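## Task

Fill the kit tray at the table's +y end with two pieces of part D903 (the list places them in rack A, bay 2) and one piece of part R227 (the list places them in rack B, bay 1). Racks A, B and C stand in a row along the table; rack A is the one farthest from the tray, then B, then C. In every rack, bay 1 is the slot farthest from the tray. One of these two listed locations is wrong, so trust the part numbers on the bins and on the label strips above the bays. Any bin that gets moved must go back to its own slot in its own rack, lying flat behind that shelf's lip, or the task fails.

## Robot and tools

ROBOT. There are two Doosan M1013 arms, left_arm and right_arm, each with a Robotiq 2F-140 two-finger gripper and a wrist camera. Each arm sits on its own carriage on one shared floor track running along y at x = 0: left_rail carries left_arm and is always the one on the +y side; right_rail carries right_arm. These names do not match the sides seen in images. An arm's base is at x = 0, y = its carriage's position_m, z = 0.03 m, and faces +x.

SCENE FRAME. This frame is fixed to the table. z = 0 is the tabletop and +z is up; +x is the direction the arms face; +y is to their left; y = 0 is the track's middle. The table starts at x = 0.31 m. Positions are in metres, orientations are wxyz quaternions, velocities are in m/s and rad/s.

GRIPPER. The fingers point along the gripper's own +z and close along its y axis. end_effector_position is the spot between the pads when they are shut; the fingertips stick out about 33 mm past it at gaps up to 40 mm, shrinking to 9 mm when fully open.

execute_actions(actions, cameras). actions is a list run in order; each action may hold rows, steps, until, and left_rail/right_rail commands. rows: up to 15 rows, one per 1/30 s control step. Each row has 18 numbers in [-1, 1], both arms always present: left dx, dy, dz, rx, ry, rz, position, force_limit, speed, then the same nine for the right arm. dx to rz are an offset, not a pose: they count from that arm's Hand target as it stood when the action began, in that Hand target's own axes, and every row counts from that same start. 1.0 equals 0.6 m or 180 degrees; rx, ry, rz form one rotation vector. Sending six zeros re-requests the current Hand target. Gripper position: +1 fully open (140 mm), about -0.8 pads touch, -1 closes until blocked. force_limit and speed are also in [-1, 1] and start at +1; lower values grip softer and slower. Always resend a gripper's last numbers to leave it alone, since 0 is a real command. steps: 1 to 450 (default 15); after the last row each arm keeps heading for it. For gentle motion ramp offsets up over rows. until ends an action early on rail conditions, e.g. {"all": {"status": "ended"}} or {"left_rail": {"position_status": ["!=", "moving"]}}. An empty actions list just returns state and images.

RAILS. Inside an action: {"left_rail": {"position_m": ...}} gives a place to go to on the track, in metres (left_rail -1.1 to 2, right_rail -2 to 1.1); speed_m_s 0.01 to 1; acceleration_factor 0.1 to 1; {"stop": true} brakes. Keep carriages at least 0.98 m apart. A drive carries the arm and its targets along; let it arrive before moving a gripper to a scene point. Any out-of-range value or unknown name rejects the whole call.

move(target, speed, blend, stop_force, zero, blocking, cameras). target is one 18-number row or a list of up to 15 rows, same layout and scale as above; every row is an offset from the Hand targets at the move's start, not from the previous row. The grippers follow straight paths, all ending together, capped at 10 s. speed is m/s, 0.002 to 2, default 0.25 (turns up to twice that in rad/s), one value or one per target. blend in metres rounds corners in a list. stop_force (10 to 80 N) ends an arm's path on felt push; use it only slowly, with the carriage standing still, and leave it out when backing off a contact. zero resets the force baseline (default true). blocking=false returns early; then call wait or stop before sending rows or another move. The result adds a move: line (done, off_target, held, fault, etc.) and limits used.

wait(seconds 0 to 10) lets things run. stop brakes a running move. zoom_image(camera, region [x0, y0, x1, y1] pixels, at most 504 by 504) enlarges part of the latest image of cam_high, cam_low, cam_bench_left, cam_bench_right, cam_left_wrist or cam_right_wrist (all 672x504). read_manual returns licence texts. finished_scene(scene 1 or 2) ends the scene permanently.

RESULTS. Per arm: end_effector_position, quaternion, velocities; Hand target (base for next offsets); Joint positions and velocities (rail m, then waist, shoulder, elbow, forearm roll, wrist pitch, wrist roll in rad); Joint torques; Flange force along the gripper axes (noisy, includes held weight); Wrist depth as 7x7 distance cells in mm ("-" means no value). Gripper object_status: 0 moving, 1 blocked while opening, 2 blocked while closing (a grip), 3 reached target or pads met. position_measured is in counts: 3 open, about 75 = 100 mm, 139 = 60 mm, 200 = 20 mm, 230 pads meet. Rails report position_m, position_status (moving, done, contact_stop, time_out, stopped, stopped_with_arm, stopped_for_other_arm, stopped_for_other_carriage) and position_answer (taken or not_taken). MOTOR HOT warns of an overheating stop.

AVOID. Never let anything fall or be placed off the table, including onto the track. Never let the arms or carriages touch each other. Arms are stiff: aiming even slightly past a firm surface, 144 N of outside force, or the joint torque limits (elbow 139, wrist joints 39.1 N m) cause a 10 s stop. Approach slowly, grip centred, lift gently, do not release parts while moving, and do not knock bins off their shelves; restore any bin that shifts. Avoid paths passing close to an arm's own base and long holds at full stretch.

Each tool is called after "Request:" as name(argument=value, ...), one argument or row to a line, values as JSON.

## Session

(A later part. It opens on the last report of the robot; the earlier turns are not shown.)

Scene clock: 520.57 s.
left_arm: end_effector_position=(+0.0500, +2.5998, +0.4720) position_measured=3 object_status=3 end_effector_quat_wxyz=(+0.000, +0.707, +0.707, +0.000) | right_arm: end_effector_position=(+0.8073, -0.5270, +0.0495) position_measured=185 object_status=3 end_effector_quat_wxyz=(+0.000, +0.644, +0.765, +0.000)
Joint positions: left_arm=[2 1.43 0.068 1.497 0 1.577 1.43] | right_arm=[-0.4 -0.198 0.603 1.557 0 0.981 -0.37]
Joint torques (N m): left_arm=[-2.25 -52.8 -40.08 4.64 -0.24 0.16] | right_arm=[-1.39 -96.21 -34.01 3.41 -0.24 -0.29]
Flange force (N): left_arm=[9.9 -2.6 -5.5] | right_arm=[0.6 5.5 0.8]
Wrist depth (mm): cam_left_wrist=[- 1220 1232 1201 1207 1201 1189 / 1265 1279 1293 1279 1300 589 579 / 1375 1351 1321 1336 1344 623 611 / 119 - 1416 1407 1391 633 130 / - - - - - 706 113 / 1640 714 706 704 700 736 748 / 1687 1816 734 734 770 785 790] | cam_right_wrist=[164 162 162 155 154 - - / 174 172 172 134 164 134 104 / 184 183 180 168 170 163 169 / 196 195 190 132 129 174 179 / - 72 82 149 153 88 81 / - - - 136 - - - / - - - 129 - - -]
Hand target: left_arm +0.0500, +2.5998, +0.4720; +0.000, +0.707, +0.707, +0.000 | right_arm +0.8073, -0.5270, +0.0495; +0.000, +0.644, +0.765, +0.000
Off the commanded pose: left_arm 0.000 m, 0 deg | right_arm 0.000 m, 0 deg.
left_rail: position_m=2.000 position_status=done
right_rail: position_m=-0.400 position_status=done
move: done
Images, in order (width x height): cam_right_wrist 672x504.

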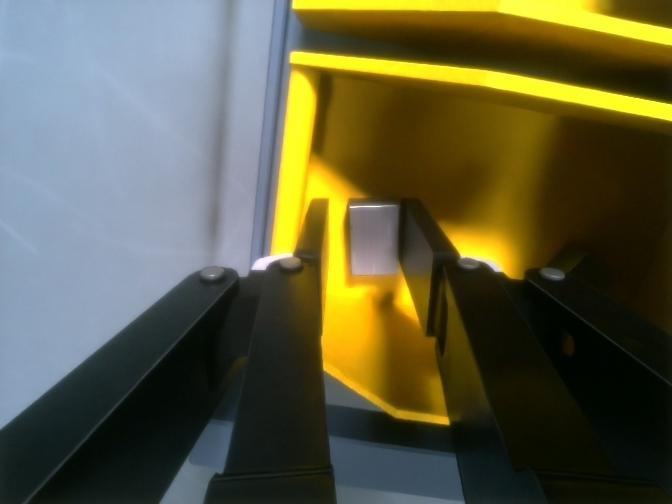

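Request:
execute_actions(
  actions=[
    {"rows":[[0,0,0,0,0,0,1,1,1,0,0,0,0,0,0,-1,0,-1]],"steps":60},
  ],
  cameras=[],
)

Request:
move(
  target=[0,0,0,0,0,0,1,1,1,0,0,-0.22,0,0,0,-1,0,-1],
  speed=0.1,
  cameras=["cam_right_wrist"],
)

Scene clock: 528.10 s.
left_arm: end_effector_position=(+0.0500, +2.5998, +0.4720) position_measured=3 object_status=3 end_effector_quat_wxyz=(+0.000, +0.707, +0.707, +0.000) | right_arm: end_effector_position=(+0.8073, -0.5270, +0.0495) position_measured=202 object_status=2 end_effector_quat_wxyz=(+0.000, +0.644, +0.765, +0.000)
Joint positions: left_arm=[2 1.43 0.068 1.497 0 1.577 1.43] | right_arm=[-0.4 -0.198 0.603 1.557 0 0.981 -0.37]
Joint torques (N m): left_arm=[-2.3 -52.37 -40.44 4.58 -0.27 0.19] | right_arm=[-1.46 -83.64 -28.85 3.59 -1.6 -0.3]
Flange force (N): left_arm=[8.8 -3.1 -4.8] | right_arm=[1.5 2.8 -14.9]
Wrist depth (mm): cam_left_wrist=[1214 1214 1149 1214 1226 727 551 / 1272 1286 1272 1359 1293 604 579 / 1367 1351 1367 1351 1344 626 598 / 111 963 1407 1442 1416 643 130 / - 691 - 668 706 695 113 / 1640 777 704 702 693 736 746 / 1736 804 727 727 780 777 777] | cam_right_wrist=[164 162 161 129 157 - 147 / 174 174 173 132 160 134 93 / 184 183 180 159 - 174 - / 196 195 192 163 124 179 179 / 207 82 87 87 - 87 175 / - - - 135 - - - / - - - - - - -]
Hand target: left_arm +0.0500, +2.5998, +0.4720; +0.000, +0.707, +0.707, +0.000 | right_arm +0.8073, -0.5270, +0.0495; +0.000, +0.644, +0.765, +0.000
Off the commanded pose: left_arm 0.000 m, 0 deg | right_arm 0.000 m, 0 deg.
left_rail: position_m=2.000 position_status=done
right_rail: position_m=-0.400 position_status=done
No camera images: "cameras" was empty.

Scene clock: 529.80 s.
left_arm: end_effector_position=(+0.0500, +2.5998, +0.4720) position_measured=3 object_status=3 end_effector_quat_wxyz=(+0.000, +0.707, +0.707, +0.000) | right_arm: end_effector_position=(+0.8073, -0.5270, +0.1815) position_measured=202 object_status=2 end_effector_quat_wxyz=(+0.000, +0.644, +0.765, +0.000)
Joint positions: left_arm=[2 1.43 0.068 1.497 0 1.577 1.43] | right_arm=[-0.4 -0.198 0.503 1.456 0 1.182 -0.37]
Joint torques (N m): left_arm=[-2.31 -53.11 -40.49 4.72 -0.28 0.1] | right_arm=[-1.65 -91.56 -38.39 3.8 -0.16 -0.22]
Flange force (N): left_arm=[10.7 -2.7 -4.4] | right_arm=[0.9 5.4 0.8]
Wrist depth (mm): cam_left_wrist=[1220 1252 1214 1220 1214 1214 552 / 1286 1265 1214 1272 1300 599 576 / 1359 1351 1359 1351 1359 623 607 / 1383 154 1416 1433 1383 645 130 / - 702 706 743 - 695 113 / 1663 750 706 700 710 753 - / 1736 1736 730 721 734 788 788] | cam_right_wrist=[283 277 278 278 268 185 182 / 296 295 295 282 - 192 195 / 317 314 313 309 302 202 178 / 339 337 323 163 124 211 161 / 358 - 87 87 - 87 138 / - - - - - - - / - - - - - - -]
Hand target: left_arm +0.0500, +2.5998, +0.4720; +0.000, +0.707, +0.707, +0.000 | right_arm +0.8073, -0.5270, +0.1815; +0.000, +0.644, +0.765, +0.000
Off the commanded pose: left_arm 0.000 m, 0 deg | right_arm 0.000 m, 0 deg.
left_rail: position_m=2.000 position_status=done
right_rail: position_m=-0.400 position_status=done
move: done
Images, in order (width x height): cam_right_wrist 672x504.

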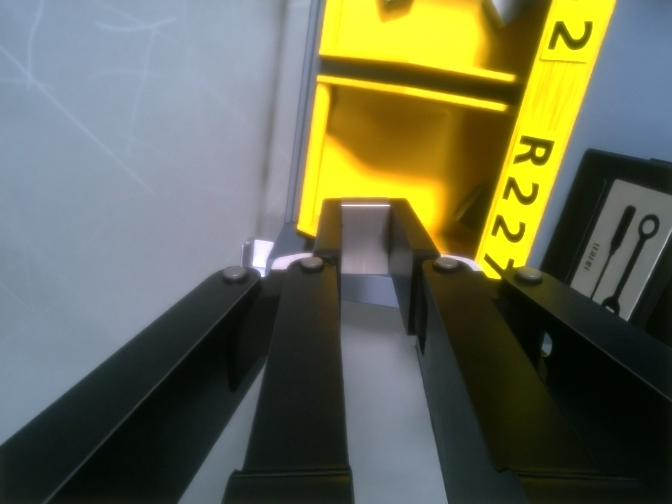

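Request:
move(
  target=[0,0,0,0,0,0,1,1,1,0.208,-0.314,-0.383,0,0,0,-1,0,-1],
  speed=0.3,
  cameras=[],
)

Request:
execute_actions(
  actions=[
    {"right_rail":{"position_m":1.02,"acceleration_factor":0.7},"steps":450,"until":{"right_rail":{"position_status":["!=","moving"]}}},
  ],
  cameras=[],
)

Request:
move(
  target=[0,0,0,0,0,0,1,1,1,0.761,0.168,0,0,0,0.0833,-1,0,-1],
  speed=0.35,
  cameras=[],
)

Request:
move(
  target=[0,0,0,0,0,0,1,1,1,0.935,-0.042,0.317,-0.0272,0.1091,0.154,-1,0,-1],
  speed=0.35,
  cameras=["cam_right_wrist"],
)

Scene clock: 548.57 s.
left_arm: end_effector_position=(+0.0500, +2.5998, +0.4720) position_measured=3 object_status=3 end_effector_quat_wxyz=(+0.000, +0.707, +0.707, +0.000) | right_arm: end_effector_position=(+0.6002, -0.4362, +0.4111) position_measured=202 object_status=2 end_effector_quat_wxyz=(+0.000, +0.644, +0.765, +0.000)
Joint positions: left_arm=[2 1.43 0.068 1.497 0 1.577 1.43] | right_arm=[-0.4 -0.117 0.071 1.602 0 1.468 -0.289]
Joint torques (N m): left_arm=[-1.63 -53.1 -40.14 4.59 -0.25 0.24] | right_arm=[-2.18 -52.08 -40.71 4.13 -0.22 -0.26]
Flange force (N): left_arm=[10.3 -1.2 -5.4] | right_arm=[2.3 7.8 -1.6]
Wrist depth (mm): cam_left_wrist=[1220 1207 1214 1232 1265 680 552 / 1286 1258 1258 1279 1272 596 575 / 1359 1344 1359 1407 1214 619 608 / 119 133 1293 1433 1321 650 130 / 105 126 - - 710 721 113 / 1629 710 704 706 708 775 741 / 1749 1596 727 721 741 793 790] | cam_right_wrist=[469 467 479 480 477 479 - / 487 513 509 506 503 473 395 / 532 527 552 520 518 511 449 / 598 578 569 163 125 463 435 / - - 87 82 - 87 378 / - - - - - - - / - - - - - - -]
Hand target: left_arm +0.0500, +2.5998, +0.4720; +0.000, +0.707, +0.707, +0.000 | right_arm +0.6002, -0.4362, +0.4112; +0.000, +0.644, +0.765, +0.000
Off the commanded pose: left_arm 0.000 m, 0 deg | right_arm 0.000 m, 0 deg.
left_rail: position_m=2.000 position_status=done
right_rail: position_m=-0.400 position_status=done
move: done
No camera images: "cameras" was empty.

Scene clock: 552.40 s.
left_arm: end_effector_position=(+0.0500, +2.5998, +0.4720) position_measured=3 object_status=3 end_effector_quat_wxyz=(+0.000, +0.707, +0.707, +0.000) | right_arm: end_effector_position=(+0.6002, +0.9838, +0.4113) position_measured=202 object_status=2 end_effector_quat_wxyz=(+0.000, +0.644, +0.765, +0.000)
Joint positions: left_arm=[2 1.43 0.068 1.497 0 1.577 1.43] | right_arm=[1.02 -0.117 0.071 1.602 0 1.468 -0.289]
Joint torques (N m): left_arm=[-2.21 -52.67 -40.38 4.6 -0.33 0.19] | right_arm=[-2.03 -51.32 -41.43 4.13 -0.23 -0.23]
Flange force (N): left_arm=[9.7 -2.5 -4.9] | right_arm=[3.1 4.7 -1.4]
Wrist depth (mm): cam_left_wrist=[1214 1207 1214 1220 1220 793 553 / 1272 1286 1286 1258 1279 587 576 / 1336 1336 1344 1351 1375 623 629 / 119 133 1399 1424 1416 646 130 / 106 695 - - - 693 113 / 1629 753 698 702 708 736 741 / 1724 804 734 723 772 790 790] | cam_right_wrist=[472 452 479 479 - 490 446 / 494 514 491 502 - 500 495 / 523 545 550 532 535 532 523 / 598 573 567 163 161 566 562 / - - 87 82 - 87 81 / - - - - - - - / - - - - - - -]
Hand target: left_arm +0.0500, +2.5998, +0.4720; +0.000, +0.707, +0.707, +0.000 | right_arm +0.6002, +0.9838, +0.4112; +0.000, +0.644, +0.765, +0.000
Tool commands: left_gripper/position=+1.0 left_gripper/force_limit=+1.0 left_gripper/speed=+1.0 right_gripper/position=-1.0 right_gripper/force_limit=+0.0 right_gripper/speed=-1.0
Off the commanded pose: left_arm 0.000 m, 0 deg | right_arm 0.000 m, 0 deg.
left_rail: position_m=2.000 position_status=done
right_rail: position_m=1.020 position_status=done
No camera images: "cameras" was empty.

Scene clock: 554.30 s.
left_arm: end_effector_position=(+0.0500, +2.5998, +0.4720) position_measured=3 object_status=3 end_effector_quat_wxyz=(+0.000, +0.707, +0.707, +0.000) | right_arm: end_effector_position=(+0.6214, +1.4510, +0.4111) position_measured=202 object_status=2 end_effector_quat_wxyz=(+0.000, +0.738, +0.675, +0.000)
Joint positions: left_arm=[2 1.43 0.068 1.497 0 1.577 1.43] | right_arm=[1.02 0.561 0.323 1.295 0 1.523 0.651]
Joint torques (N m): left_arm=[-2.3 -52.55 -40.56 4.51 -0.26 0.21] | right_arm=[-1.36 -78.99 -41.71 4.16 -0.29 -0.26]
Flange force (N): left_arm=[8.9 -2.8 -4.6] | right_arm=[6.4 3.8 -1.3]
Wrist depth (mm): cam_left_wrist=[1166 - 1201 1201 1220 575 554 / 1359 1279 1279 1272 1226 601 579 / 1344 1359 1344 1359 1351 611 607 / 1399 155 1442 1450 1525 639 130 / - 664 700 - 725 691 113 / 1607 743 706 710 719 741 741 / 1724 826 732 723 762 748 790] | cam_right_wrist=[508 484 479 477 477 473 471 / 521 508 515 506 498 424 397 / 560 536 539 525 525 525 351 / - 579 564 163 124 527 461 / - - 87 82 - 87 87 / - - - - - - - / - - - - - - -]
Hand target: left_arm +0.0500, +2.5998, +0.4720; +0.000, +0.707, +0.707, +0.000 | right_arm +0.6214, +1.4510, +0.4111; +0.000, +0.738, +0.675, +0.000
Off the commanded pose: left_arm 0.000 m, 0 deg | right_arm 0.000 m, 0 deg.
left_rail: position_m=2.000 position_status=done
right_rail: position_m=1.020 position_status=done
move: done
No camera images: "cameras" was empty.

Scene clock: 556.70 s.
left_arm: end_effector_position=(+0.0500, +2.5998, +0.4720) position_measured=3 object_status=3 end_effector_quat_wxyz=(+0.000, +0.707, +0.707, +0.000) | right_arm: end_effector_position=(+0.6467, +2.0119, +0.2207) position_measured=202 object_status=2 end_effector_quat_wxyz=(-0.083, +0.866, +0.469, +0.153)
Joint positions: left_arm=[2 1.43 0.068 1.497 0 1.577 1.43] | right_arm=[1.02 0.961 0.968 0.605 0.011 1.219 1.538]
Joint torques (N m): left_arm=[-1.56 -52.75 -40.43 4.63 -0.3 0.15] | right_arm=[-1.95 -131.98 -42.72 4.08 -1.32 -0.25]
Flange force (N): left_arm=[8.7 -1.7 -5.2] | right_arm=[12.1 -1.6 2.7]
Wrist depth (mm): cam_left_wrist=[1207 1207 1201 1214 1201 1189 552 / 1272 1279 1265 1293 1307 587 577 / 1344 1344 1359 1351 1359 621 611 / 119 143 1391 1442 1575 648 130 / - 674 - - - 712 113 / 1629 739 706 706 712 736 753 / 1724 1711 732 723 755 788 782] | cam_right_wrist=[358 360 359 - 352 351 349 / 359 361 - - 342 356 351 / 362 360 - - - 353 352 / 360 356 - 163 124 350 354 / 364 - 87 82 - 87 352 / - - - - - - - / - - - - - - -]
Hand target: left_arm +0.0500, +2.5998, +0.4720; +0.000, +0.707, +0.707, +0.000 | right_arm +0.6467, +2.0119, +0.2207; -0.083, +0.866, +0.469, +0.153
Off the commanded pose: left_arm 0.000 m, 0 deg | right_arm 0.000 m, 0 deg.
left_rail: position_m=2.000 position_status=done
right_rail: position_m=1.020 position_status=done
move: done
Images, in order (width x height): cam_right_wrist 672x504.

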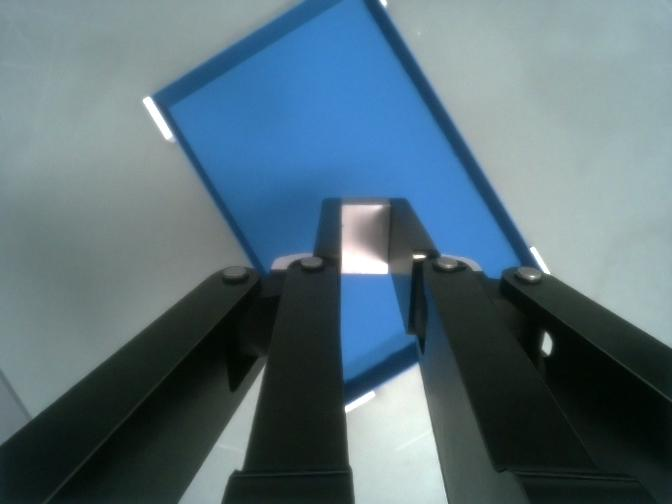

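Request:
move(
  target=[0,0,0,0,0,0,1,1,1,-0.088,0,0.243,0,0,0,-1,0,-1],
  speed=0.2,
  cameras=["cam_right_wrist"],
)

Request:
move(
  target=[0,0,0,0,0,0,1,1,1,-0.0184,0,0.0505,0,0,0,-1,0,-1],
  speed=0.015,
  stop_force=10,
  cameras=["cam_right_wrist"],
)

Scene clock: 563.47 s.
left_arm: end_effector_position=(+0.0500, +2.5998, +0.4720) position_measured=3 object_status=3 end_effector_quat_wxyz=(+0.000, +0.707, +0.707, +0.000) | right_arm: end_effector_position=(+0.6469, +2.0121, +0.0657) position_measured=202 object_status=2 end_effector_quat_wxyz=(-0.083, +0.866, +0.469, +0.153)
Joint positions: left_arm=[2 1.43 0.068 1.497 0 1.577 1.43] | right_arm=[1.02 0.961 1.015 0.794 0.012 0.984 1.534]
Joint torques (N m): left_arm=[-2.57 -52.53 -40.22 4.63 -0.33 0.21] | right_arm=[-1.65 -133.36 -41.79 4.04 -1.51 -0.21]
Flange force (N): left_arm=[9.5 -2.8 -5.4] | right_arm=[8.4 -1.4 4.2]
Wrist depth (mm): cam_left_wrist=[1214 1201 1226 1207 1214 1195 554 / 1279 1279 1272 1286 1272 595 576 / 1344 1351 1321 1375 1359 623 605 / - 793 1399 1424 1383 645 124 / - 691 700 - - 691 113 / 1675 765 708 708 719 736 736 / 1749 796 732 727 762 782 798] | cam_right_wrist=[- - - - - 187 200 / 193 203 - - - - 200 / 206 204 - - - - 189 / 208 207 - 163 124 - 191 / 207 - 87 82 - 87 - / - - - - - - - / - - - - - - -]
Hand target: left_arm +0.0500, +2.5998, +0.4720; +0.000, +0.707, +0.707, +0.000 | right_arm +0.6469, +2.0121, +0.0656; -0.083, +0.866, +0.469, +0.153
Off the commanded pose: left_arm 0.000 m, 0 deg | right_arm 0.000 m, 0 deg.
left_rail: position_m=2.000 position_status=done
right_rail: position_m=1.020 position_status=done
move: done
Images, in order (width x height): cam_right_wrist 672x504.

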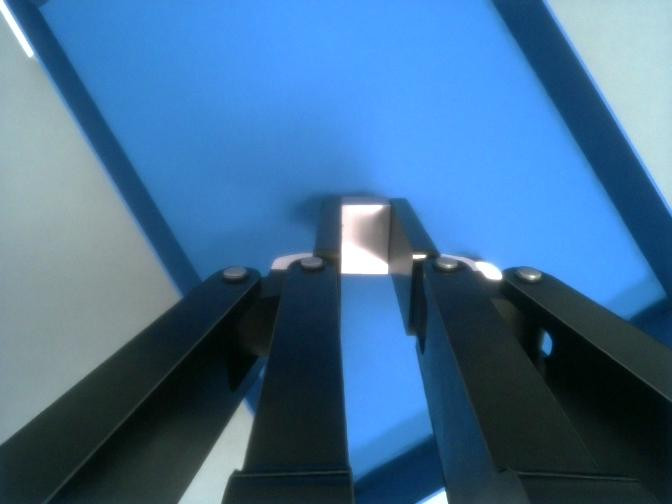

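Scene clock: 565.33 s.
left_arm: end_effector_position=(+0.0500, +2.5998, +0.4720) position_measured=3 object_status=3 end_effector_quat_wxyz=(+0.000, +0.707, +0.707, +0.000) | right_arm: end_effector_position=(+0.6470, +2.0123, +0.0471) position_measured=202 object_status=2 end_effector_quat_wxyz=(-0.083, +0.866, +0.469, +0.153)
Joint positions: left_arm=[2 1.43 0.068 1.497 0 1.577 1.43] | right_arm=[1.02 0.961 1.025 0.807 0.013 0.959 1.534]
Joint torques (N m): left_arm=[-1.68 -52.26 -40.51 4.56 -0.31 0.2] | right_arm=[-0.34 -115.61 -31.5 4.23 0.01 -0.29]
Flange force (N): left_arm=[8.1 -1.5 -4.9] | right_arm=[14.1 -1.0 -9.7]
Wrist depth (mm): cam_left_wrist=[1220 1226 1232 1226 1201 1183 552 / 1245 1279 1279 1279 1279 596 580 / 1344 1351 1344 1336 1367 626 608 / 119 133 1391 1391 1300 648 130 / 105 125 723 - 716 695 113 / 1629 746 702 706 700 736 743 / 1736 1711 741 727 770 782 785] | cam_right_wrist=[- - - - - 175 182 / - - - - - 182 159 / 187 172 185 184 - 182 170 / 188 181 - 163 124 - - / 189 82 87 82 - 87 - / - - - - - - - / - - - - - - -]
Hand target: left_arm +0.0500, +2.5998, +0.4720; +0.000, +0.707, +0.707, +0.000 | right_arm +0.6470, +2.0122, +0.0471; -0.083, +0.866, +0.469, +0.153 (not the last commanded pose)
Off the commanded pose: left_arm 0.000 m, 0 deg | right_arm 0.014 m, 0 deg.
left_rail: position_m=2.000 position_status=done
right_rail: position_m=1.020 position_status=done
move: contact (right_arm)
Images, in order (width x height): cam_right_wrist 672x504.

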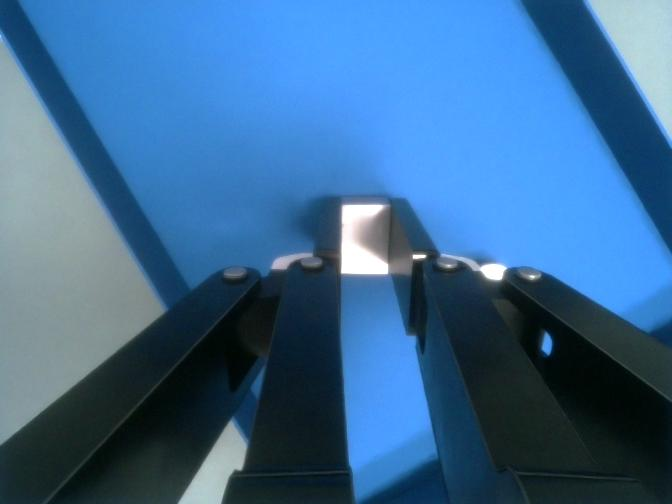

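Request:
execute_actions(
  actions=[
    {"rows":[[0,0,0,0,0,0,1,1,1,0,0,0,0,0,0,-0.38,0,-1]],"steps":40},
  ],
  cameras=[],
)

Request:
move(
  target=[0,0,0,0,0,0,1,1,1,0.092,0,-0.25,0,0,0,-0.38,0,-1],
  speed=0.2,
  cameras=["cam_right_wrist"],
)

Request:
move(
  target=[0,0,0,0,0,0,1,1,1,-0.723,0.49,-0.64,0.0272,-0.1091,-0.154,-0.38,0,-1],
  speed=0.5,
  cameras=[],
)

Request:
move(
  target=[0,0,0,0,0,0,1,1,1,-0.9,0.079,0.11,0,0,-0.478,1,0,1],
  speed=0.5,
  cameras=[],
)

Request:
execute_actions(
  actions=[
    {"right_rail":{"position_m":-2.0,"acceleration_factor":1},"steps":450,"until":{"right_rail":{"position_status":["!=","moving"]}}},
  ],
  cameras=["cam_right_wrist"],
)

Scene clock: 577.10 s.
left_arm: end_effector_position=(+0.0500, +2.5998, +0.4720) position_measured=3 object_status=3 end_effector_quat_wxyz=(+0.000, +0.707, +0.707, +0.000) | right_arm: end_effector_position=(+0.6470, +2.0122, +0.0471) position_measured=177 object_status=3 end_effector_quat_wxyz=(-0.083, +0.866, +0.469, +0.153)
Joint positions: left_arm=[2 1.43 0.068 1.497 0 1.577 1.43] | right_arm=[1.02 0.961 1.025 0.807 0.013 0.959 1.534]
Joint torques (N m): left_arm=[-2.04 -52.76 -40.22 4.61 -0.26 0.13] | right_arm=[-1.8 -133.43 -40.93 4 -1.27 -0.27]
Flange force (N): left_arm=[10.0 -2.0 -5.2] | right_arm=[9.5 -2.1 4.5]
Wrist depth (mm): cam_left_wrist=[1214 1220 1207 1207 1226 1195 554 / 1265 1272 1286 1279 1279 587 577 / 1367 1336 1351 1399 1359 624 610 / 1383 782 1399 1442 1477 683 130 / - 672 723 - - 700 113 / 1675 1468 706 706 712 734 748 / 1699 1545 734 730 758 801 755] | cam_right_wrist=[- - - 181 - - 182 / 175 - - - - - 167 / 187 172 - 185 - - 182 / 188 181 - 169 121 - - / - 77 83 - 184 94 81 / - - - - - - - / - - - - - - -]
Hand target: left_arm +0.0500, +2.5998, +0.4720; +0.000, +0.707, +0.707, +0.000 | right_arm +0.6470, +2.0122, +0.0471; -0.083, +0.866, +0.469, +0.153
Off the commanded pose: left_arm 0.000 m, 0 deg | right_arm 0.000 m, 0 deg.
left_rail: position_m=2.000 position_status=done
right_rail: position_m=1.020 position_status=done
No camera images: "cameras" was empty.

Scene clock: 578.40 s.
left_arm: end_effector_position=(+0.0500, +2.5998, +0.4720) position_measured=3 object_status=3 end_effector_quat_wxyz=(+0.000, +0.707, +0.707, +0.000) | right_arm: end_effector_position=(+0.6472, +2.0126, +0.2069) position_measured=177 object_status=3 end_effector_quat_wxyz=(-0.083, +0.866, +0.469, +0.153)
Joint positions: left_arm=[2 1.43 0.068 1.497 0 1.577 1.43] | right_arm=[1.02 0.961 0.97 0.625 0.011 1.196 1.537]
Joint torques (N m): left_arm=[-2.39 -52.56 -40.46 4.57 -0.3 0.1] | right_arm=[-1.5 -131.29 -43.83 4.13 -1.06 -0.26]
Flange force (N): left_arm=[8.7 -3.1 -5.1] | right_arm=[3.5 -1.4 3.8]
Wrist depth (mm): cam_left_wrist=[1201 1207 1195 1220 1207 1189 556 / 1279 1258 1286 1272 1279 587 576 / 1336 1359 1344 1344 1344 621 611 / 119 133 1407 1399 1496 636 130 / 105 124 - 668 - 721 113 / 1652 1477 706 710 712 721 736 / 1749 1736 732 723 760 809 796] | cam_right_wrist=[345 343 345 - 340 338 351 / 347 344 - - 331 340 339 / 347 346 - - - 339 339 / 346 346 340 133 119 341 341 / - 77 83 - - 94 81 / - - - 348 - - - / - - - 346 - - -]
Hand target: left_arm +0.0500, +2.5998, +0.4720; +0.000, +0.707, +0.707, +0.000 | right_arm +0.6472, +2.0126, +0.2069; -0.083, +0.866, +0.469, +0.153
Off the commanded pose: left_arm 0.000 m, 0 deg | right_arm 0.000 m, 0 deg.
left_rail: position_m=2.000 position_status=done
right_rail: position_m=1.020 position_status=done
move: done
Images, in order (width x height): cam_right_wrist 672x504.

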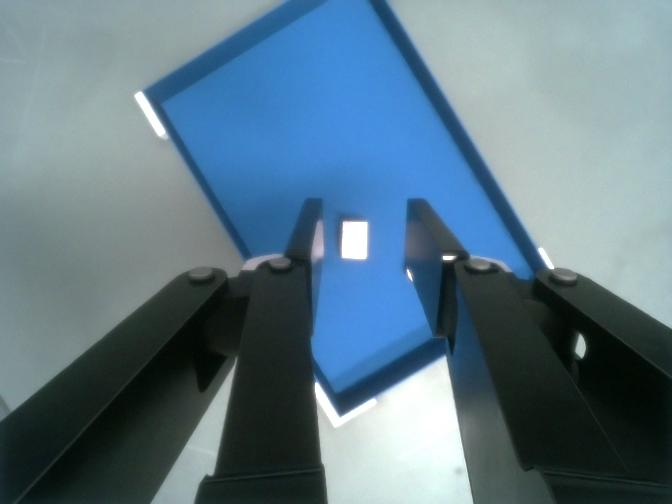

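Scene clock: 580.47 s.
left_arm: end_effector_position=(+0.0500, +2.5998, +0.4720) position_measured=3 object_status=3 end_effector_quat_wxyz=(+0.000, +0.707, +0.707, +0.000) | right_arm: end_effector_position=(+0.5984, +1.4005, +0.4189) position_measured=177 object_status=3 end_effector_quat_wxyz=(+0.000, +0.738, +0.675, +0.000)
Joint positions: left_arm=[2 1.43 0.068 1.497 0 1.577 1.43] | right_arm=[1.02 0.518 0.244 1.385 0 1.512 0.608]
Joint torques (N m): left_arm=[-1.77 -52.87 -40.3 4.64 -0.3 0.2] | right_arm=[-1.09 -69.62 -41.3 4.22 -0.25 -0.41]
Flange force (N): left_arm=[10.1 -1.5 -5.0] | right_arm=[5.4 3.0 -1.4]
Wrist depth (mm): cam_left_wrist=[1214 1207 1207 1214 1195 682 554 / 1279 1265 1272 1265 - 599 568 / 1367 1336 1359 1351 1351 624 610 / 111 143 1399 1442 1367 648 130 / - 672 712 - - - 113 / 1675 739 704 710 708 736 746 / 1762 1663 732 723 770 790 777] | cam_right_wrist=[- 494 477 484 474 473 370 / 533 513 515 514 508 497 396 / 563 559 548 541 536 533 441 / 601 - 569 563 121 492 455 / 595 77 83 613 - 94 81 / - - - 666 - - - / - - - - - - -]
Hand target: left_arm +0.0500, +2.5998, +0.4720; +0.000, +0.707, +0.707, +0.000 | right_arm +0.5984, +1.4005, +0.4190; +0.000, +0.738, +0.675, +0.000
Off the commanded pose: left_arm 0.000 m, 0 deg | right_arm 0.000 m, 0 deg.
left_rail: position_m=2.000 position_status=done
right_rail: position_m=1.020 position_status=done
move: done; limits=paced
No camera images: "cameras" was empty.

Scene clock: 582.70 s.
left_arm: end_effector_position=(+0.0500, +2.5998, +0.4720) position_measured=3 object_status=3 end_effector_quat_wxyz=(+0.000, +0.707, +0.707, +0.000) | right_arm: end_effector_position=(+0.5972, +0.8584, +0.3530) position_measured=3 object_status=3 end_effector_quat_wxyz=(+0.000, +0.079, +0.997, +0.000)
Joint positions: left_arm=[2 1.43 0.068 1.497 0 1.577 1.43] | right_arm=[1.02 -0.32 0.113 1.661 0 1.367 -1.732]
Joint torques (N m): left_arm=[-2.15 -52.94 -40.19 4.54 -0.27 0.19] | right_arm=[-1.75 -54.92 -40.3 3.99 -0.17 -0.31]
Flange force (N): left_arm=[10.0 -2.3 -5.4] | right_arm=[-5.3 3.5 -1.2]
Wrist depth (mm): cam_left_wrist=[1207 1214 1226 1207 1220 568 554 / 1272 1279 1265 1279 1383 587 573 / 1258 1245 1336 1367 1367 616 611 / 119 133 1433 1416 1468 650 130 / 106 693 - - - 691 113 / 1629 736 704 706 710 736 741 / 1762 823 741 725 755 - 793] | cam_right_wrist=[430 432 429 428 449 418 419 / 462 456 456 456 455 456 455 / 485 486 500 475 478 472 480 / 504 133 521 509 - 485 126 / - 544 549 544 545 548 107 / - 604 590 563 581 585 - / - 641 626 633 630 635 -]
Hand target: left_arm +0.0500, +2.5998, +0.4720; +0.000, +0.707, +0.707, +0.000 | right_arm +0.5972, +0.8584, +0.3529; +0.000, +0.079, +0.997, +0.000
Off the commanded pose: left_arm 0.000 m, 0 deg | right_arm 0.000 m, 0 deg.
left_rail: position_m=2.000 position_status=done
right_rail: position_m=1.020 position_status=done
move: done
No camera images: "cameras" was empty.

Scene clock: 587.57 s.
left_arm: end_effector_position=(+0.0500, +2.5998, +0.4720) position_measured=3 object_status=3 end_effector_quat_wxyz=(+0.000, +0.707, +0.707, +0.000) | right_arm: end_effector_position=(+0.5972, -2.1616, +0.3530) position_measured=3 object_status=3 end_effector_quat_wxyz=(+0.000, +0.079, +0.997, +0.000)
Joint positions: left_arm=[2 1.43 0.068 1.497 0 1.577 1.43] | right_arm=[-2 -0.32 0.113 1.661 0 1.367 -1.732]
Joint torques (N m): left_arm=[-2.32 -52.57 -40.41 4.57 -0.27 0.09] | right_arm=[-1.86 -54.45 -40.51 3.93 -0.19 -0.21]
Flange force (N): left_arm=[10.3 -2.4 -4.4] | right_arm=[-4.2 3.0 -1.1]
Wrist depth (mm): cam_left_wrist=[1189 1214 1214 1195 1232 1189 554 / 1286 1265 1279 1272 1272 592 575 / 1329 1336 1383 1375 1359 623 610 / 119 142 1307 1433 1433 648 130 / - 125 693 698 - 683 113 / 1687 668 704 708 700 746 746 / 1736 1640 736 723 755 772 785] | cam_right_wrist=[432 433 - 422 427 434 421 / 460 457 453 457 454 447 445 / 487 484 483 476 477 478 476 / 508 133 507 503 498 502 133 / - 133 488 - - 541 107 / - 599 462 449 465 575 - / - 644 - 493 507 613 623]
Hand target: left_arm +0.0500, +2.5998, +0.4720; +0.000, +0.707, +0.707, +0.000 | right_arm +0.5972, -2.1616, +0.3529; +0.000, +0.079, +0.997, +0.000
Tool commands: left_gripper/position=+1.0 left_gripper/force_limit=+1.0 left_gripper/speed=+1.0 right_gripper/position=+1.0 right_gripper/force_limit=+0.0 right_gripper/speed=+1.0
Off the commanded pose: left_arm 0.000 m, 0 deg | right_arm 0.000 m, 0 deg.
left_rail: position_m=2.000 position_status=done
right_rail: position_m=-2.000 position_status=done
Images, in order (width x height): cam_right_wrist 672x504.

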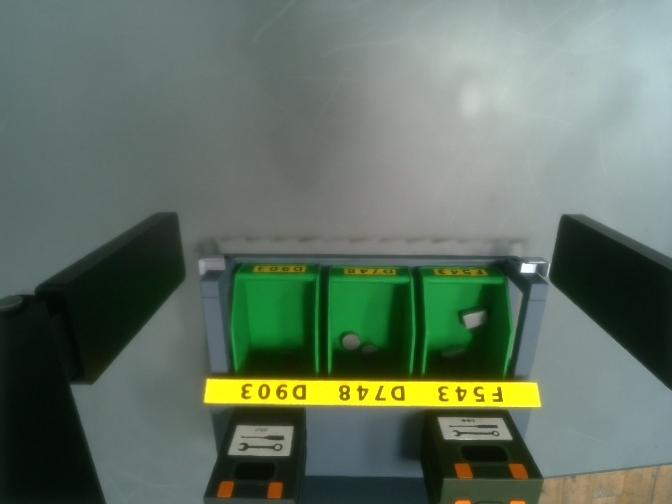

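Request:
move(
  target=[0,0,0,0,0,0,1,1,1,-0.355,-0.153,0.37,0,-0.233,0,-1,-1,0],
  speed=0.25,
  cameras=["cam_right_wrist"],
)

Request:
zoom_image(
  camera="cam_right_wrist",
  region=[200, 80, 520, 320],
)

Scene clock: 620.07 s.
left_arm: end_effector_position=(+0.0500, +2.5998, +0.4720) position_measured=3 object_status=3 end_effector_quat_wxyz=(+0.000, +0.707, +0.707, +0.000) | right_arm: end_effector_position=(+0.7931, -2.2860, +0.1311) position_measured=233 object_status=3 end_effector_quat_wxyz=(+0.357, +0.074, +0.931, -0.028)
Joint positions: left_arm=[2 1.43 0.068 1.497 0 1.577 1.43] | right_arm=[-2 -0.467 0.361 1.967 1.101 0.229 -2.893]
Joint torques (N m): left_arm=[-2.42 -52.46 -40.46 4.57 -0.28 0.2] | right_arm=[-1.54 -74.01 -33.97 1.6 -0.64 -0.31]
Flange force (N): left_arm=[9.2 -3.1 -4.7] | right_arm=[0.0 0.0 0.0]
Wrist depth (mm): cam_left_wrist=[1220 1214 1214 1226 1226 1207 553 / 1286 1272 1265 1279 1279 599 576 / 1344 1351 1351 1367 1367 618 608 / 1383 843 1383 1442 1375 650 130 / - 750 727 704 719 - 113 / 1663 734 708 704 698 739 736 / 1724 1640 730 723 770 788 775] | cam_right_wrist=[207 117 177 - - 138 192 / 251 239 153 243 209 167 - / 313 313 185 265 230 275 246 / 424 405 193 112 190 191 193 / 2752 - 88 82 - 81 245 / - - - - - - - / - - - - - - -]
Hand target: left_arm +0.0500, +2.5998, +0.4720; +0.000, +0.707, +0.707, +0.000 | right_arm +0.7931, -2.2860, +0.1311; +0.357, +0.074, +0.931, -0.028
Off the commanded pose: left_arm 0.000 m, 0 deg | right_arm 0.000 m, 0 deg.
left_rail: position_m=2.000 position_status=done
right_rail: position_m=-2.000 position_status=done
move: done
Images, in order (width x height): cam_right_wrist 672x504.

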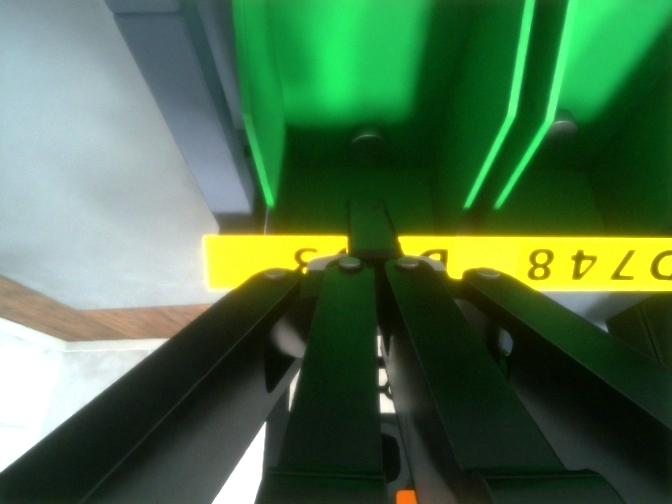

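Scaled by 1.575.

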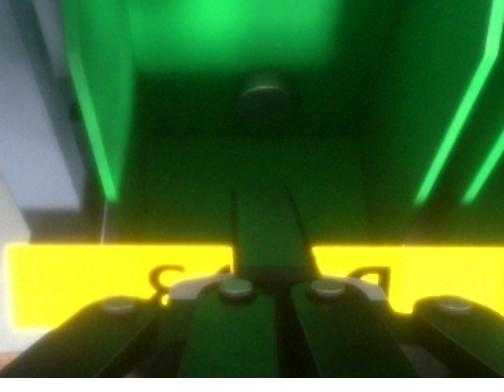

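Request:
move(
  target=[0,0,0,0,0,0,1,1,1,-0.072,0,-0.2045,0,0.033,0,-1,-1,0],
  speed=0.25,
  cameras=[],
)

Request:
execute_actions(
  actions=[
    {"right_rail":{"position_m":-1.75},"steps":450,"until":{"right_rail":{"position_status":["!=","moving"]}}},
  ],
  cameras=[],
)

Scene clock: 647.67 s.
left_arm: end_effector_position=(+0.0500, +2.5998, +0.4720) position_measured=3 object_status=3 end_effector_quat_wxyz=(+0.000, +0.707, +0.707, +0.000) | right_arm: end_effector_position=(+0.7438, -2.2781, +0.2512) position_measured=233 object_status=3 end_effector_quat_wxyz=(+0.308, +0.075, +0.948, -0.024)
Joint positions: left_arm=[2 1.43 0.068 1.497 0 1.577 1.43] | right_arm=[-2 -0.479 0.185 1.894 0.403 0.493 -2.192]
Joint torques (N m): left_arm=[-2.03 -52.73 -40.16 4.59 -0.29 0.15] | right_arm=[-1.48 -59.94 -38.13 3.68 -1.53 -0.43]
Flange force (N): left_arm=[9.7 -2.3 -5.4] | right_arm=[-4.5 2.4 2.8]
Wrist depth (mm): cam_left_wrist=[1220 1214 1232 1207 1207 1207 557 / 1265 1279 1265 1279 1265 596 590 / 1321 1344 1321 1258 1336 623 623 / 119 142 1172 1450 1407 646 130 / 106 126 710 - 710 695 113 / 1652 1640 708 710 695 739 - / 1749 809 727 730 772 796 798] | cam_right_wrist=[326 327 257 - - - 269 / 366 385 370 - - - 349 / 467 468 447 300 302 329 298 / 1858 564 556 109 294 373 297 / 2534 - 88 82 - 81 297 / - - - - - - - / - - - - - - -]
Hand target: left_arm +0.0500, +2.5998, +0.4720; +0.000, +0.707, +0.707, +0.000 | right_arm +0.7438, -2.2781, +0.2512; +0.308, +0.075, +0.948, -0.024
Off the commanded pose: left_arm 0.000 m, 0 deg | right_arm 0.000 m, 0 deg.
left_rail: position_m=2.000 position_status=done
right_rail: position_m=-2.000 position_status=done
move: done
No camera images: "cameras" was empty.

Scene clock: 649.17 s.
left_arm: end_effector_position=(+0.0500, +2.5998, +0.4720) position_measured=3 object_status=3 end_effector_quat_wxyz=(+0.000, +0.707, +0.707, +0.000) | right_arm: end_effector_position=(+0.7438, -2.0281, +0.2512) position_measured=233 object_status=3 end_effector_quat_wxyz=(+0.308, +0.076, +0.948, -0.024)
Joint positions: left_arm=[2 1.43 0.068 1.497 0 1.577 1.43] | right_arm=[-1.75 -0.479 0.185 1.893 0.402 0.493 -2.192]
Joint torques (N m): left_arm=[-2.07 -52.95 -40.37 4.65 -0.3 0.24] | right_arm=[-1.82 -60.56 -38.39 3.74 -1.56 -0.23]
Flange force (N): left_arm=[10.2 -2.3 -4.8] | right_arm=[-4.3 2.1 3.5]
Wrist depth (mm): cam_left_wrist=[1214 1207 1220 1220 1207 1195 553 / 1272 1272 1272 1272 1450 590 577 / 1344 1329 1329 1477 1359 628 611 / 1424 134 1195 - 1375 643 130 / - 700 - - - 723 113 / 1640 727 704 700 723 739 741 / 1724 826 732 725 748 772 790] | cam_right_wrist=[- - - 315 313 323 322 / 363 - 367 381 375 381 395 / 338 334 334 329 - 458 456 / 343 369 390 109 397 2165 1858 / 310 - 88 82 - 81 2230 / - - - - - - - / - - - - - - -]
Hand target: left_arm +0.0500, +2.5998, +0.4720; +0.000, +0.707, +0.707, +0.000 | right_arm +0.7438, -2.0281, +0.2512; +0.308, +0.075, +0.948, -0.024
Tool commands: left_gripper/position=+1.0 left_gripper/force_limit=+1.0 left_gripper/speed=+1.0 right_gripper/position=-1.0 right_gripper/force_limit=-1.0 right_gripper/speed=+0.0
Off the commanded pose: left_arm 0.000 m, 0 deg | right_arm 0.000 m, 0 deg.
left_rail: position_m=2.000 position_status=done
right_rail: position_m=-1.750 position_status=done
No camera images: "cameras" was empty.

Request:
move(
  target=[
    [0,0,0,0,0,0,1,1,1,0,-0.402,0,0,0,0,-1,-1,0],
    [0,0,0,0,0,0,1,1,1,-0.0045,-0.402,0.238,0,0,0,-1,-1,0],
  ],
  speed=0.25,
  cameras=["cam_right_wrist"],
)

Request:
zoom_image(
  camera="cam_right_wrist",
  region=[200, 80, 520, 320],
)

Scene clock: 662.87 s.
left_arm: end_effector_position=(+0.0500, +2.5998, +0.4720) position_measured=3 object_status=3 end_effector_quat_wxyz=(+0.000, +0.707, +0.707, +0.000) | right_arm: end_effector_position=(+0.7907, -2.2798, +0.1373) position_measured=233 object_status=3 end_effector_quat_wxyz=(+0.308, +0.075, +0.948, -0.025)
Joint positions: left_arm=[2 1.43 0.068 1.497 0 1.577 1.43] | right_arm=[-1.75 -0.74 0.53 1.632 0.682 0.538 -2.668]
Joint torques (N m): left_arm=[-2.16 -52.9 -40.31 4.59 -0.36 0.18] | right_arm=[-1.51 -94.5 -37.25 3.32 -0.95 -0.28]
Flange force (N): left_arm=[11.1 -2.0 -4.7] | right_arm=[-4.4 -1.0 5.7]
Wrist depth (mm): cam_left_wrist=[1195 1201 1201 1214 1226 1183 553 / 1258 1258 1265 1272 1286 596 579 / 1336 1344 1359 1351 1351 621 608 / 1383 874 1391 1468 1416 643 130 / - - - - - 695 113 / 1663 748 702 708 710 732 743 / 1724 826 736 725 755 785 798] | cam_right_wrist=[213 129 180 - 187 197 196 / 252 234 159 - 187 - 218 / 304 304 191 294 244 286 225 / 363 388 200 112 196 198 196 / 533 461 88 81 - 81 235 / - - - - - - - / - - - - - - -]
Hand target: left_arm +0.0500, +2.5998, +0.4720; +0.000, +0.707, +0.707, +0.000 | right_arm +0.7907, -2.2798, +0.1372; +0.308, +0.075, +0.948, -0.024
Off the commanded pose: left_arm 0.000 m, 0 deg | right_arm 0.000 m, 0 deg.
left_rail: position_m=2.000 position_status=done
right_rail: position_m=-1.750 position_status=done
move: done
Images, in order (width x height): cam_right_wrist 672x504.

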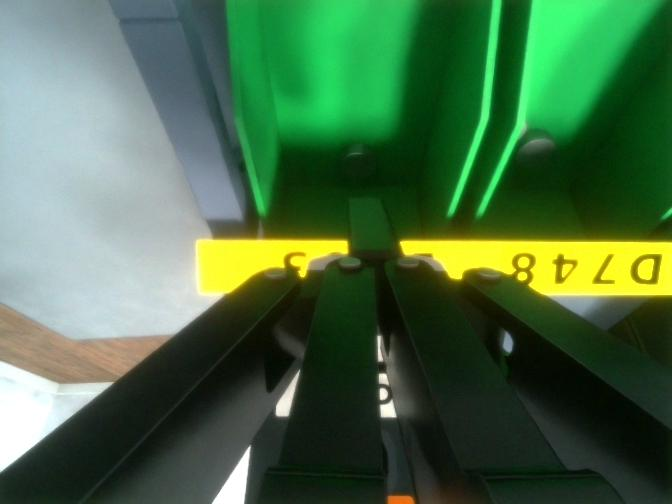

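Scaled by 1.575.

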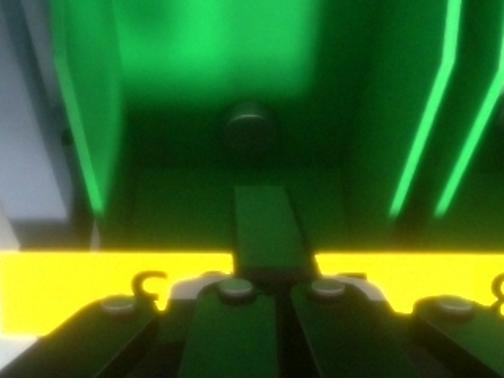

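Request:
move(
  target=[0,0,0,0,0,0,1,1,1,0,0,0.14,0,0,0,-1,-1,0],
  speed=0.08,
  stop_force=15,
  cameras=["cam_right_wrist"],
)

Request:
move(
  target=[0,0,0,0,0,0,1,1,1,0.019,0,0.027,0,0,0,-1,-1,0],
  speed=0.01,
  stop_force=10,
  cameras=["cam_right_wrist"],
)

Scene clock: 673.27 s.
left_arm: end_effector_position=(+0.0500, +2.5998, +0.4720) position_measured=3 object_status=3 end_effector_quat_wxyz=(+0.000, +0.707, +0.707, +0.000) | right_arm: end_effector_position=(+0.8395, -2.2876, +0.0693) position_measured=233 object_status=3 end_effector_quat_wxyz=(+0.308, +0.075, +0.948, -0.024)
Joint positions: left_arm=[2 1.43 0.068 1.497 0 1.577 1.43] | right_arm=[-1.75 -0.707 0.65 1.57 0.732 0.476 -2.703]
Joint torques (N m): left_arm=[-1.71 -52.46 -40.34 4.56 -0.32 0.18] | right_arm=[-1.49 -102.13 -35.66 2.97 -0.94 -0.29]
Flange force (N): left_arm=[9.2 -1.6 -5.1] | right_arm=[-4.4 -0.9 5.1]
Wrist depth (mm): cam_left_wrist=[1214 1207 1226 1214 1195 1207 556 / 1265 1279 1286 1265 1279 579 573 / 1351 1351 1351 1351 1367 623 608 / 111 936 1416 1450 1407 643 130 / 105 134 - - - 693 113 / 1629 736 698 704 714 734 741 / 1699 1629 732 721 770 788 785] | cam_right_wrist=[- 86 124 - - 127 86 / - 87 138 - - 118 86 / - 102 138 186 - 127 91 / 280 111 125 110 166 130 202 / 361 130 88 82 - 81 189 / - - - - - - - / - - - - - - -]
Hand target: left_arm +0.0500, +2.5998, +0.4720; +0.000, +0.707, +0.707, +0.000 | right_arm +0.8395, -2.2876, +0.0693; +0.308, +0.075, +0.948, -0.024
Off the commanded pose: left_arm 0.000 m, 0 deg | right_arm 0.000 m, 0 deg.
left_rail: position_m=2.000 position_status=done
right_rail: position_m=-1.750 position_status=done
move: done
Images, in order (width x height): cam_right_wrist 672x504.

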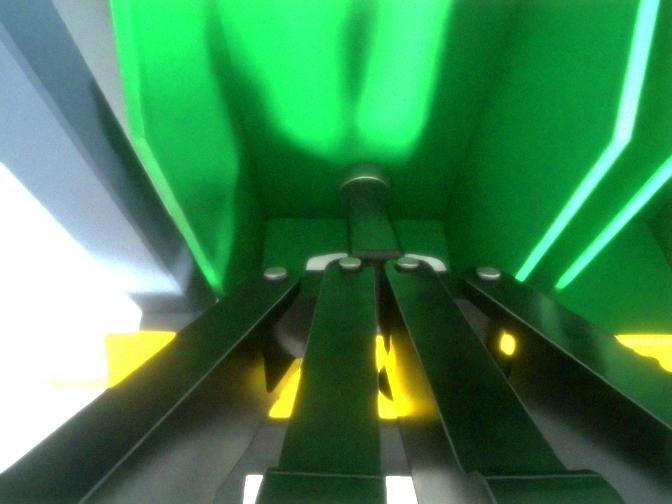

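Scene clock: 675.37 s.
left_arm: end_effector_position=(+0.0500, +2.5998, +0.4720) position_measured=3 object_status=3 end_effector_quat_wxyz=(+0.000, +0.707, +0.707, +0.000) | right_arm: end_effector_position=(+0.8399, -2.2878, +0.0546) position_measured=233 object_status=3 end_effector_quat_wxyz=(+0.308, +0.076, +0.948, -0.025)
Joint positions: left_arm=[2 1.43 0.068 1.497 0 1.577 1.43] | right_arm=[-1.75 -0.707 0.665 1.575 0.76 0.461 -2.735]
Joint torques (N m): left_arm=[-1.99 -52.9 -40.42 4.62 -0.3 0.19] | right_arm=[-0.36 -87.75 -27.4 1.94 -0.12 -0.23]
Flange force (N): left_arm=[9.4 -2.2 -5.1] | right_arm=[-10.5 -0.7 -10.1]
Wrist depth (mm): cam_left_wrist=[1214 1214 1201 1195 1226 1201 556 / 1351 1307 1286 1279 1265 595 576 / 1300 1367 1359 1329 1344 624 610 / 111 133 1468 1407 1468 634 130 / 106 680 - 782 - 706 113 / - 741 710 702 712 734 - / 1775 1675 730 725 730 790 788] | cam_right_wrist=[- 93 - - - 111 86 / - 94 111 - 148 118 81 / - 87 - - 172 118 86 / - 92 - 109 134 117 - / 356 113 88 82 - 81 185 / - - - - - - - / - - - - - - -]
Hand target: left_arm +0.0500, +2.5998, +0.4720; +0.000, +0.707, +0.707, +0.000 | right_arm +0.8398, -2.2878, +0.0546; +0.308, +0.076, +0.948, -0.025 (not the last commanded pose)
Off the commanded pose: left_arm 0.000 m, 0 deg | right_arm 0.005 m, 0 deg.
left_rail: position_m=2.000 position_status=done
right_rail: position_m=-1.750 position_status=done
move: contact (right_arm)
Images, in order (width x height): cam_right_wrist 672x504.

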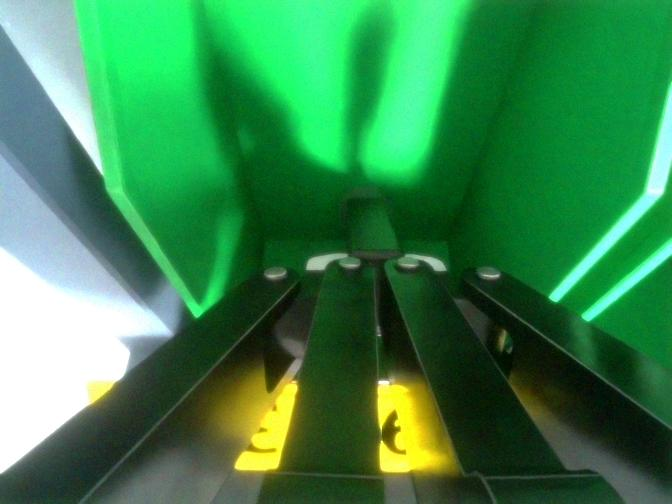

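Request:
move(
  target=[
    [0,0,0,0,0,0,1,1,1,-0.0059,0,-0.0081,0,0,0,-1,-1,0],
    [0,0,0,0,0,0,1,1,1,-0.018,0,0.0007,0,0,0,-1,-1,0],
  ],
  speed=0.03,
  cameras=[],
)

Request:
move(
  target=[0,0,0,0,0,0,1,1,1,0.0147,0,0.0202,0,0,0,-1,-1,0],
  speed=0.01,
  stop_force=10,
  cameras=["cam_right_wrist"],
)

Scene clock: 685.83 s.
left_arm: end_effector_position=(+0.0500, +2.5998, +0.4720) position_measured=3 object_status=3 end_effector_quat_wxyz=(+0.000, +0.707, +0.707, +0.000) | right_arm: end_effector_position=(+0.8487, -2.2892, +0.0606) position_measured=233 object_status=3 end_effector_quat_wxyz=(+0.308, +0.076, +0.948, -0.025)
Joint positions: left_arm=[2 1.43 0.068 1.497 0 1.577 1.43] | right_arm=[-1.75 -0.701 0.669 1.554 0.734 0.47 -2.701]
Joint torques (N m): left_arm=[-1.84 -52.62 -40.21 4.58 -0.32 0.23] | right_arm=[4.22 -113.36 -44.88 4.68 -2.01 -0.24]
Flange force (N): left_arm=[10.4 -1.6 -4.9] | right_arm=[8.8 -3.6 6.6]
Wrist depth (mm): cam_left_wrist=[1214 1214 1195 1214 1201 1207 557 / 1272 1279 1272 1265 1344 586 577 / 1336 1344 1359 1359 1351 619 610 / - 133 1450 1383 1351 1407 130 / - 706 719 743 - 700 113 / 1652 723 706 702 719 732 748 / - 1816 734 725 755 790 793] | cam_right_wrist=[- 87 113 - 136 116 85 / - 95 124 - 148 117 85 / - 95 126 - 168 127 86 / - 103 125 109 167 127 188 / 341 118 88 82 - 81 176 / - - - - - - - / - - - - - - -]
Hand target: left_arm +0.0500, +2.5998, +0.4720; +0.000, +0.707, +0.707, +0.000 | right_arm +0.8487, -2.2892, +0.0606; +0.308, +0.076, +0.948, -0.025
Off the commanded pose: left_arm 0.000 m, 0 deg | right_arm 0.000 m, 0 deg.
left_rail: position_m=2.000 position_status=done
right_rail: position_m=-1.750 position_status=done
move: done
No camera images: "cameras" was empty.

Scene clock: 686.97 s.
left_arm: end_effector_position=(+0.0500, +2.5998, +0.4720) position_measured=3 object_status=3 end_effector_quat_wxyz=(+0.000, +0.707, +0.707, +0.000) | right_arm: end_effector_position=(+0.8488, -2.2892, +0.0554) position_measured=233 object_status=3 end_effector_quat_wxyz=(+0.308, +0.076, +0.948, -0.025)
Joint positions: left_arm=[2 1.43 0.068 1.497 0 1.577 1.43] | right_arm=[-1.75 -0.701 0.674 1.556 0.744 0.465 -2.712]
Joint torques (N m): left_arm=[-2.07 -52.7 -40.4 4.66 -0.35 0.15] | right_arm=[-1.37 -93.14 -30.16 2.28 -0.45 -0.21]
Flange force (N): left_arm=[9.5 -2.4 -5.0] | right_arm=[-8.5 0.4 -5.9]
Wrist depth (mm): cam_left_wrist=[1214 1201 1245 1214 1226 743 557 / 1293 1279 1279 1279 1272 587 577 / 1367 1351 1220 1359 1359 619 607 / 119 142 1383 1433 1329 643 130 / - 706 - 767 743 691 113 / 1675 750 710 702 710 730 743 / 1749 796 736 725 741 743 788] | cam_right_wrist=[- 87 - - - 116 85 / - 88 134 143 - 117 81 / - 95 140 170 165 117 85 / - 95 124 110 - 109 187 / 355 114 88 82 - 81 175 / - - - - - - - / - - - - - - -]
Hand target: left_arm +0.0500, +2.5998, +0.4720; +0.000, +0.707, +0.707, +0.000 | right_arm +0.8488, -2.2892, +0.0554; +0.308, +0.076, +0.948, -0.025 (not the last commanded pose)
Off the commanded pose: left_arm 0.000 m, 0 deg | right_arm 0.010 m, 0 deg.
left_rail: position_m=2.000 position_status=done
right_rail: position_m=-1.750 position_status=done
move: contact (right_arm)
Images, in order (width x height): cam_right_wrist 672x504.

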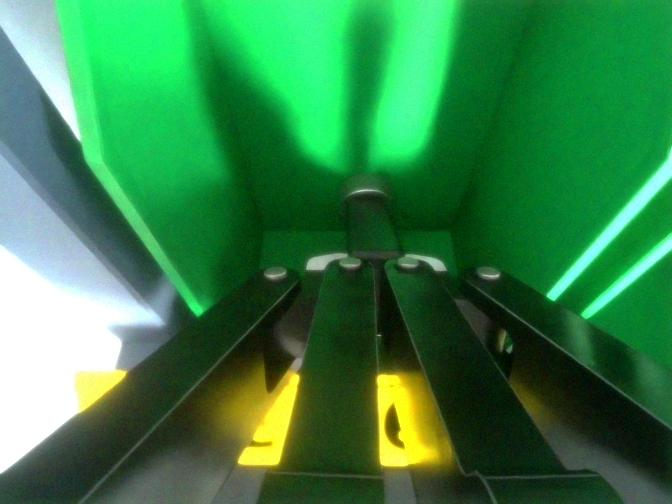

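Request:
move(
  target=[0,0,0,0,0,0,1,1,1,0.0411,0,-0.0283,0,0,0,-1,-1,0],
  speed=0.02,
  cameras=["cam_right_wrist"],
)

Scene clock: 699.57 s.
left_arm: end_effector_position=(+0.0500, +2.5998, +0.4720) position_measured=3 object_status=3 end_effector_quat_wxyz=(+0.000, +0.707, +0.707, +0.000) | right_arm: end_effector_position=(+0.8193, -2.2845, +0.0546) position_measured=233 object_status=3 end_effector_quat_wxyz=(+0.308, +0.076, +0.948, -0.025)
Joint positions: left_arm=[2 1.43 0.068 1.497 0 1.577 1.43] | right_arm=[-1.75 -0.72 0.642 1.618 0.795 0.454 -2.783]
Joint torques (N m): left_arm=[-1.92 -52.84 -40.37 4.61 -0.32 0.15] | right_arm=[-3.69 -68.29 -12.52 -0.72 2.27 -0.22]
Flange force (N): left_arm=[10.0 -2.0 -4.9] | right_arm=[-26.6 0.1 -17.7]
Wrist depth (mm): cam_left_wrist=[1189 1201 1201 1183 1245 564 554 / 1286 1265 1265 1279 1272 590 576 / 1336 1344 1351 1344 1344 621 613 / 119 143 1399 1416 1433 687 130 / 105 704 - - - - 113 / 1640 746 708 700 719 730 748 / 1724 817 730 732 734 790 790] | cam_right_wrist=[- 82 - - - 116 85 / 154 88 138 - - 101 89 / - 95 160 167 167 126 89 / - 93 158 110 165 117 98 / 356 114 88 82 - 81 203 / - - - - - - - / - - - - - - -]
Hand target: left_arm +0.0500, +2.5998, +0.4720; +0.000, +0.707, +0.707, +0.000 | right_arm +0.8192, -2.2844, +0.0546; +0.308, +0.076, +0.948, -0.025
Off the commanded pose: left_arm 0.000 m, 0 deg | right_arm 0.000 m, 0 deg.
left_rail: position_m=2.000 position_status=done
right_rail: position_m=-1.750 position_status=done
move: done
Images, in order (width x height): cam_right_wrist 672x504.

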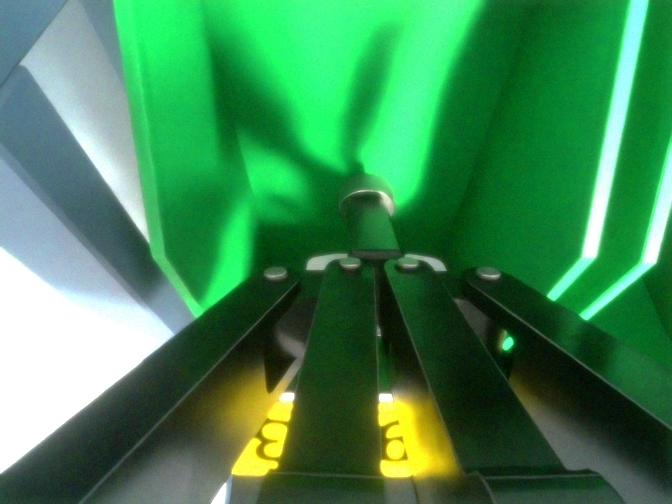

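Request:
move(
  target=[0,0,0,0,0,0,1,1,1,0.0464,0,-0.0354,0,0,0,-1,-1,0],
  speed=0.02,
  cameras=["cam_right_wrist"],
)

Scene clock: 707.87 s.
left_arm: end_effector_position=(+0.0500, +2.5998, +0.4720) position_measured=3 object_status=3 end_effector_quat_wxyz=(+0.000, +0.707, +0.707, +0.000) | right_arm: end_effector_position=(+0.7847, -2.2789, +0.0554) position_measured=233 object_status=3 end_effector_quat_wxyz=(+0.308, +0.076, +0.948, -0.025)
Joint positions: left_arm=[2 1.43 0.068 1.497 0 1.577 1.43] | right_arm=[-1.75 -0.744 0.604 1.687 0.852 0.447 -2.863]
Joint torques (N m): left_arm=[-2.21 -52.5 -40.25 4.59 -0.28 0.17] | right_arm=[-1.71 -95.3 -33.1 2.47 -0.6 -0.09]
Flange force (N): left_arm=[9.4 -2.5 -5.2] | right_arm=[-4.9 -0.5 4.2]
Wrist depth (mm): cam_left_wrist=[1207 1214 1220 1189 1220 1207 552 / 1279 1272 1286 1293 1279 595 576 / 1351 1336 1329 1321 1407 621 607 / - 143 1144 1416 1687 648 130 / - 682 725 716 716 706 113 / 1640 698 710 700 727 741 746 / 1724 1675 736 725 739 785 782] | cam_right_wrist=[- 121 114 114 113 120 120 / - 104 105 103 103 103 - / - 106 160 172 - - - / - 98 126 110 185 125 204 / 353 115 88 82 - 81 - / - - - - - - - / - - - - - - -]
Hand target: left_arm +0.0500, +2.5998, +0.4720; +0.000, +0.707, +0.707, +0.000 | right_arm +0.7847, -2.2789, +0.0554; +0.308, +0.076, +0.948, -0.025
Off the commanded pose: left_arm 0.000 m, 0 deg | right_arm 0.000 m, 0 deg.
left_rail: position_m=2.000 position_status=done
right_rail: position_m=-1.750 position_status=done
move: done
Images, in order (width x height): cam_right_wrist 672x504.

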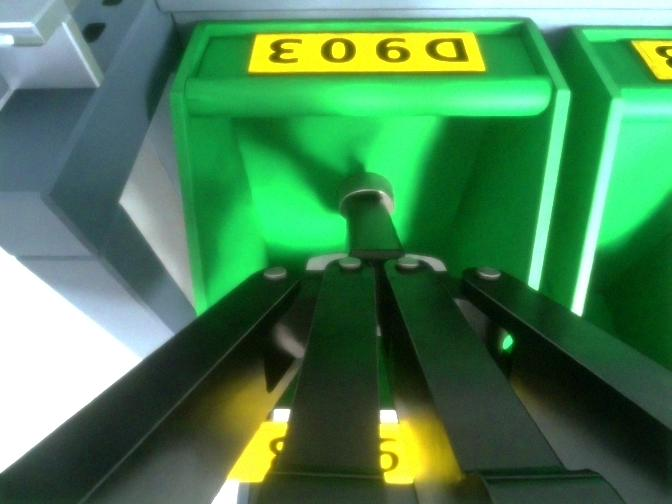

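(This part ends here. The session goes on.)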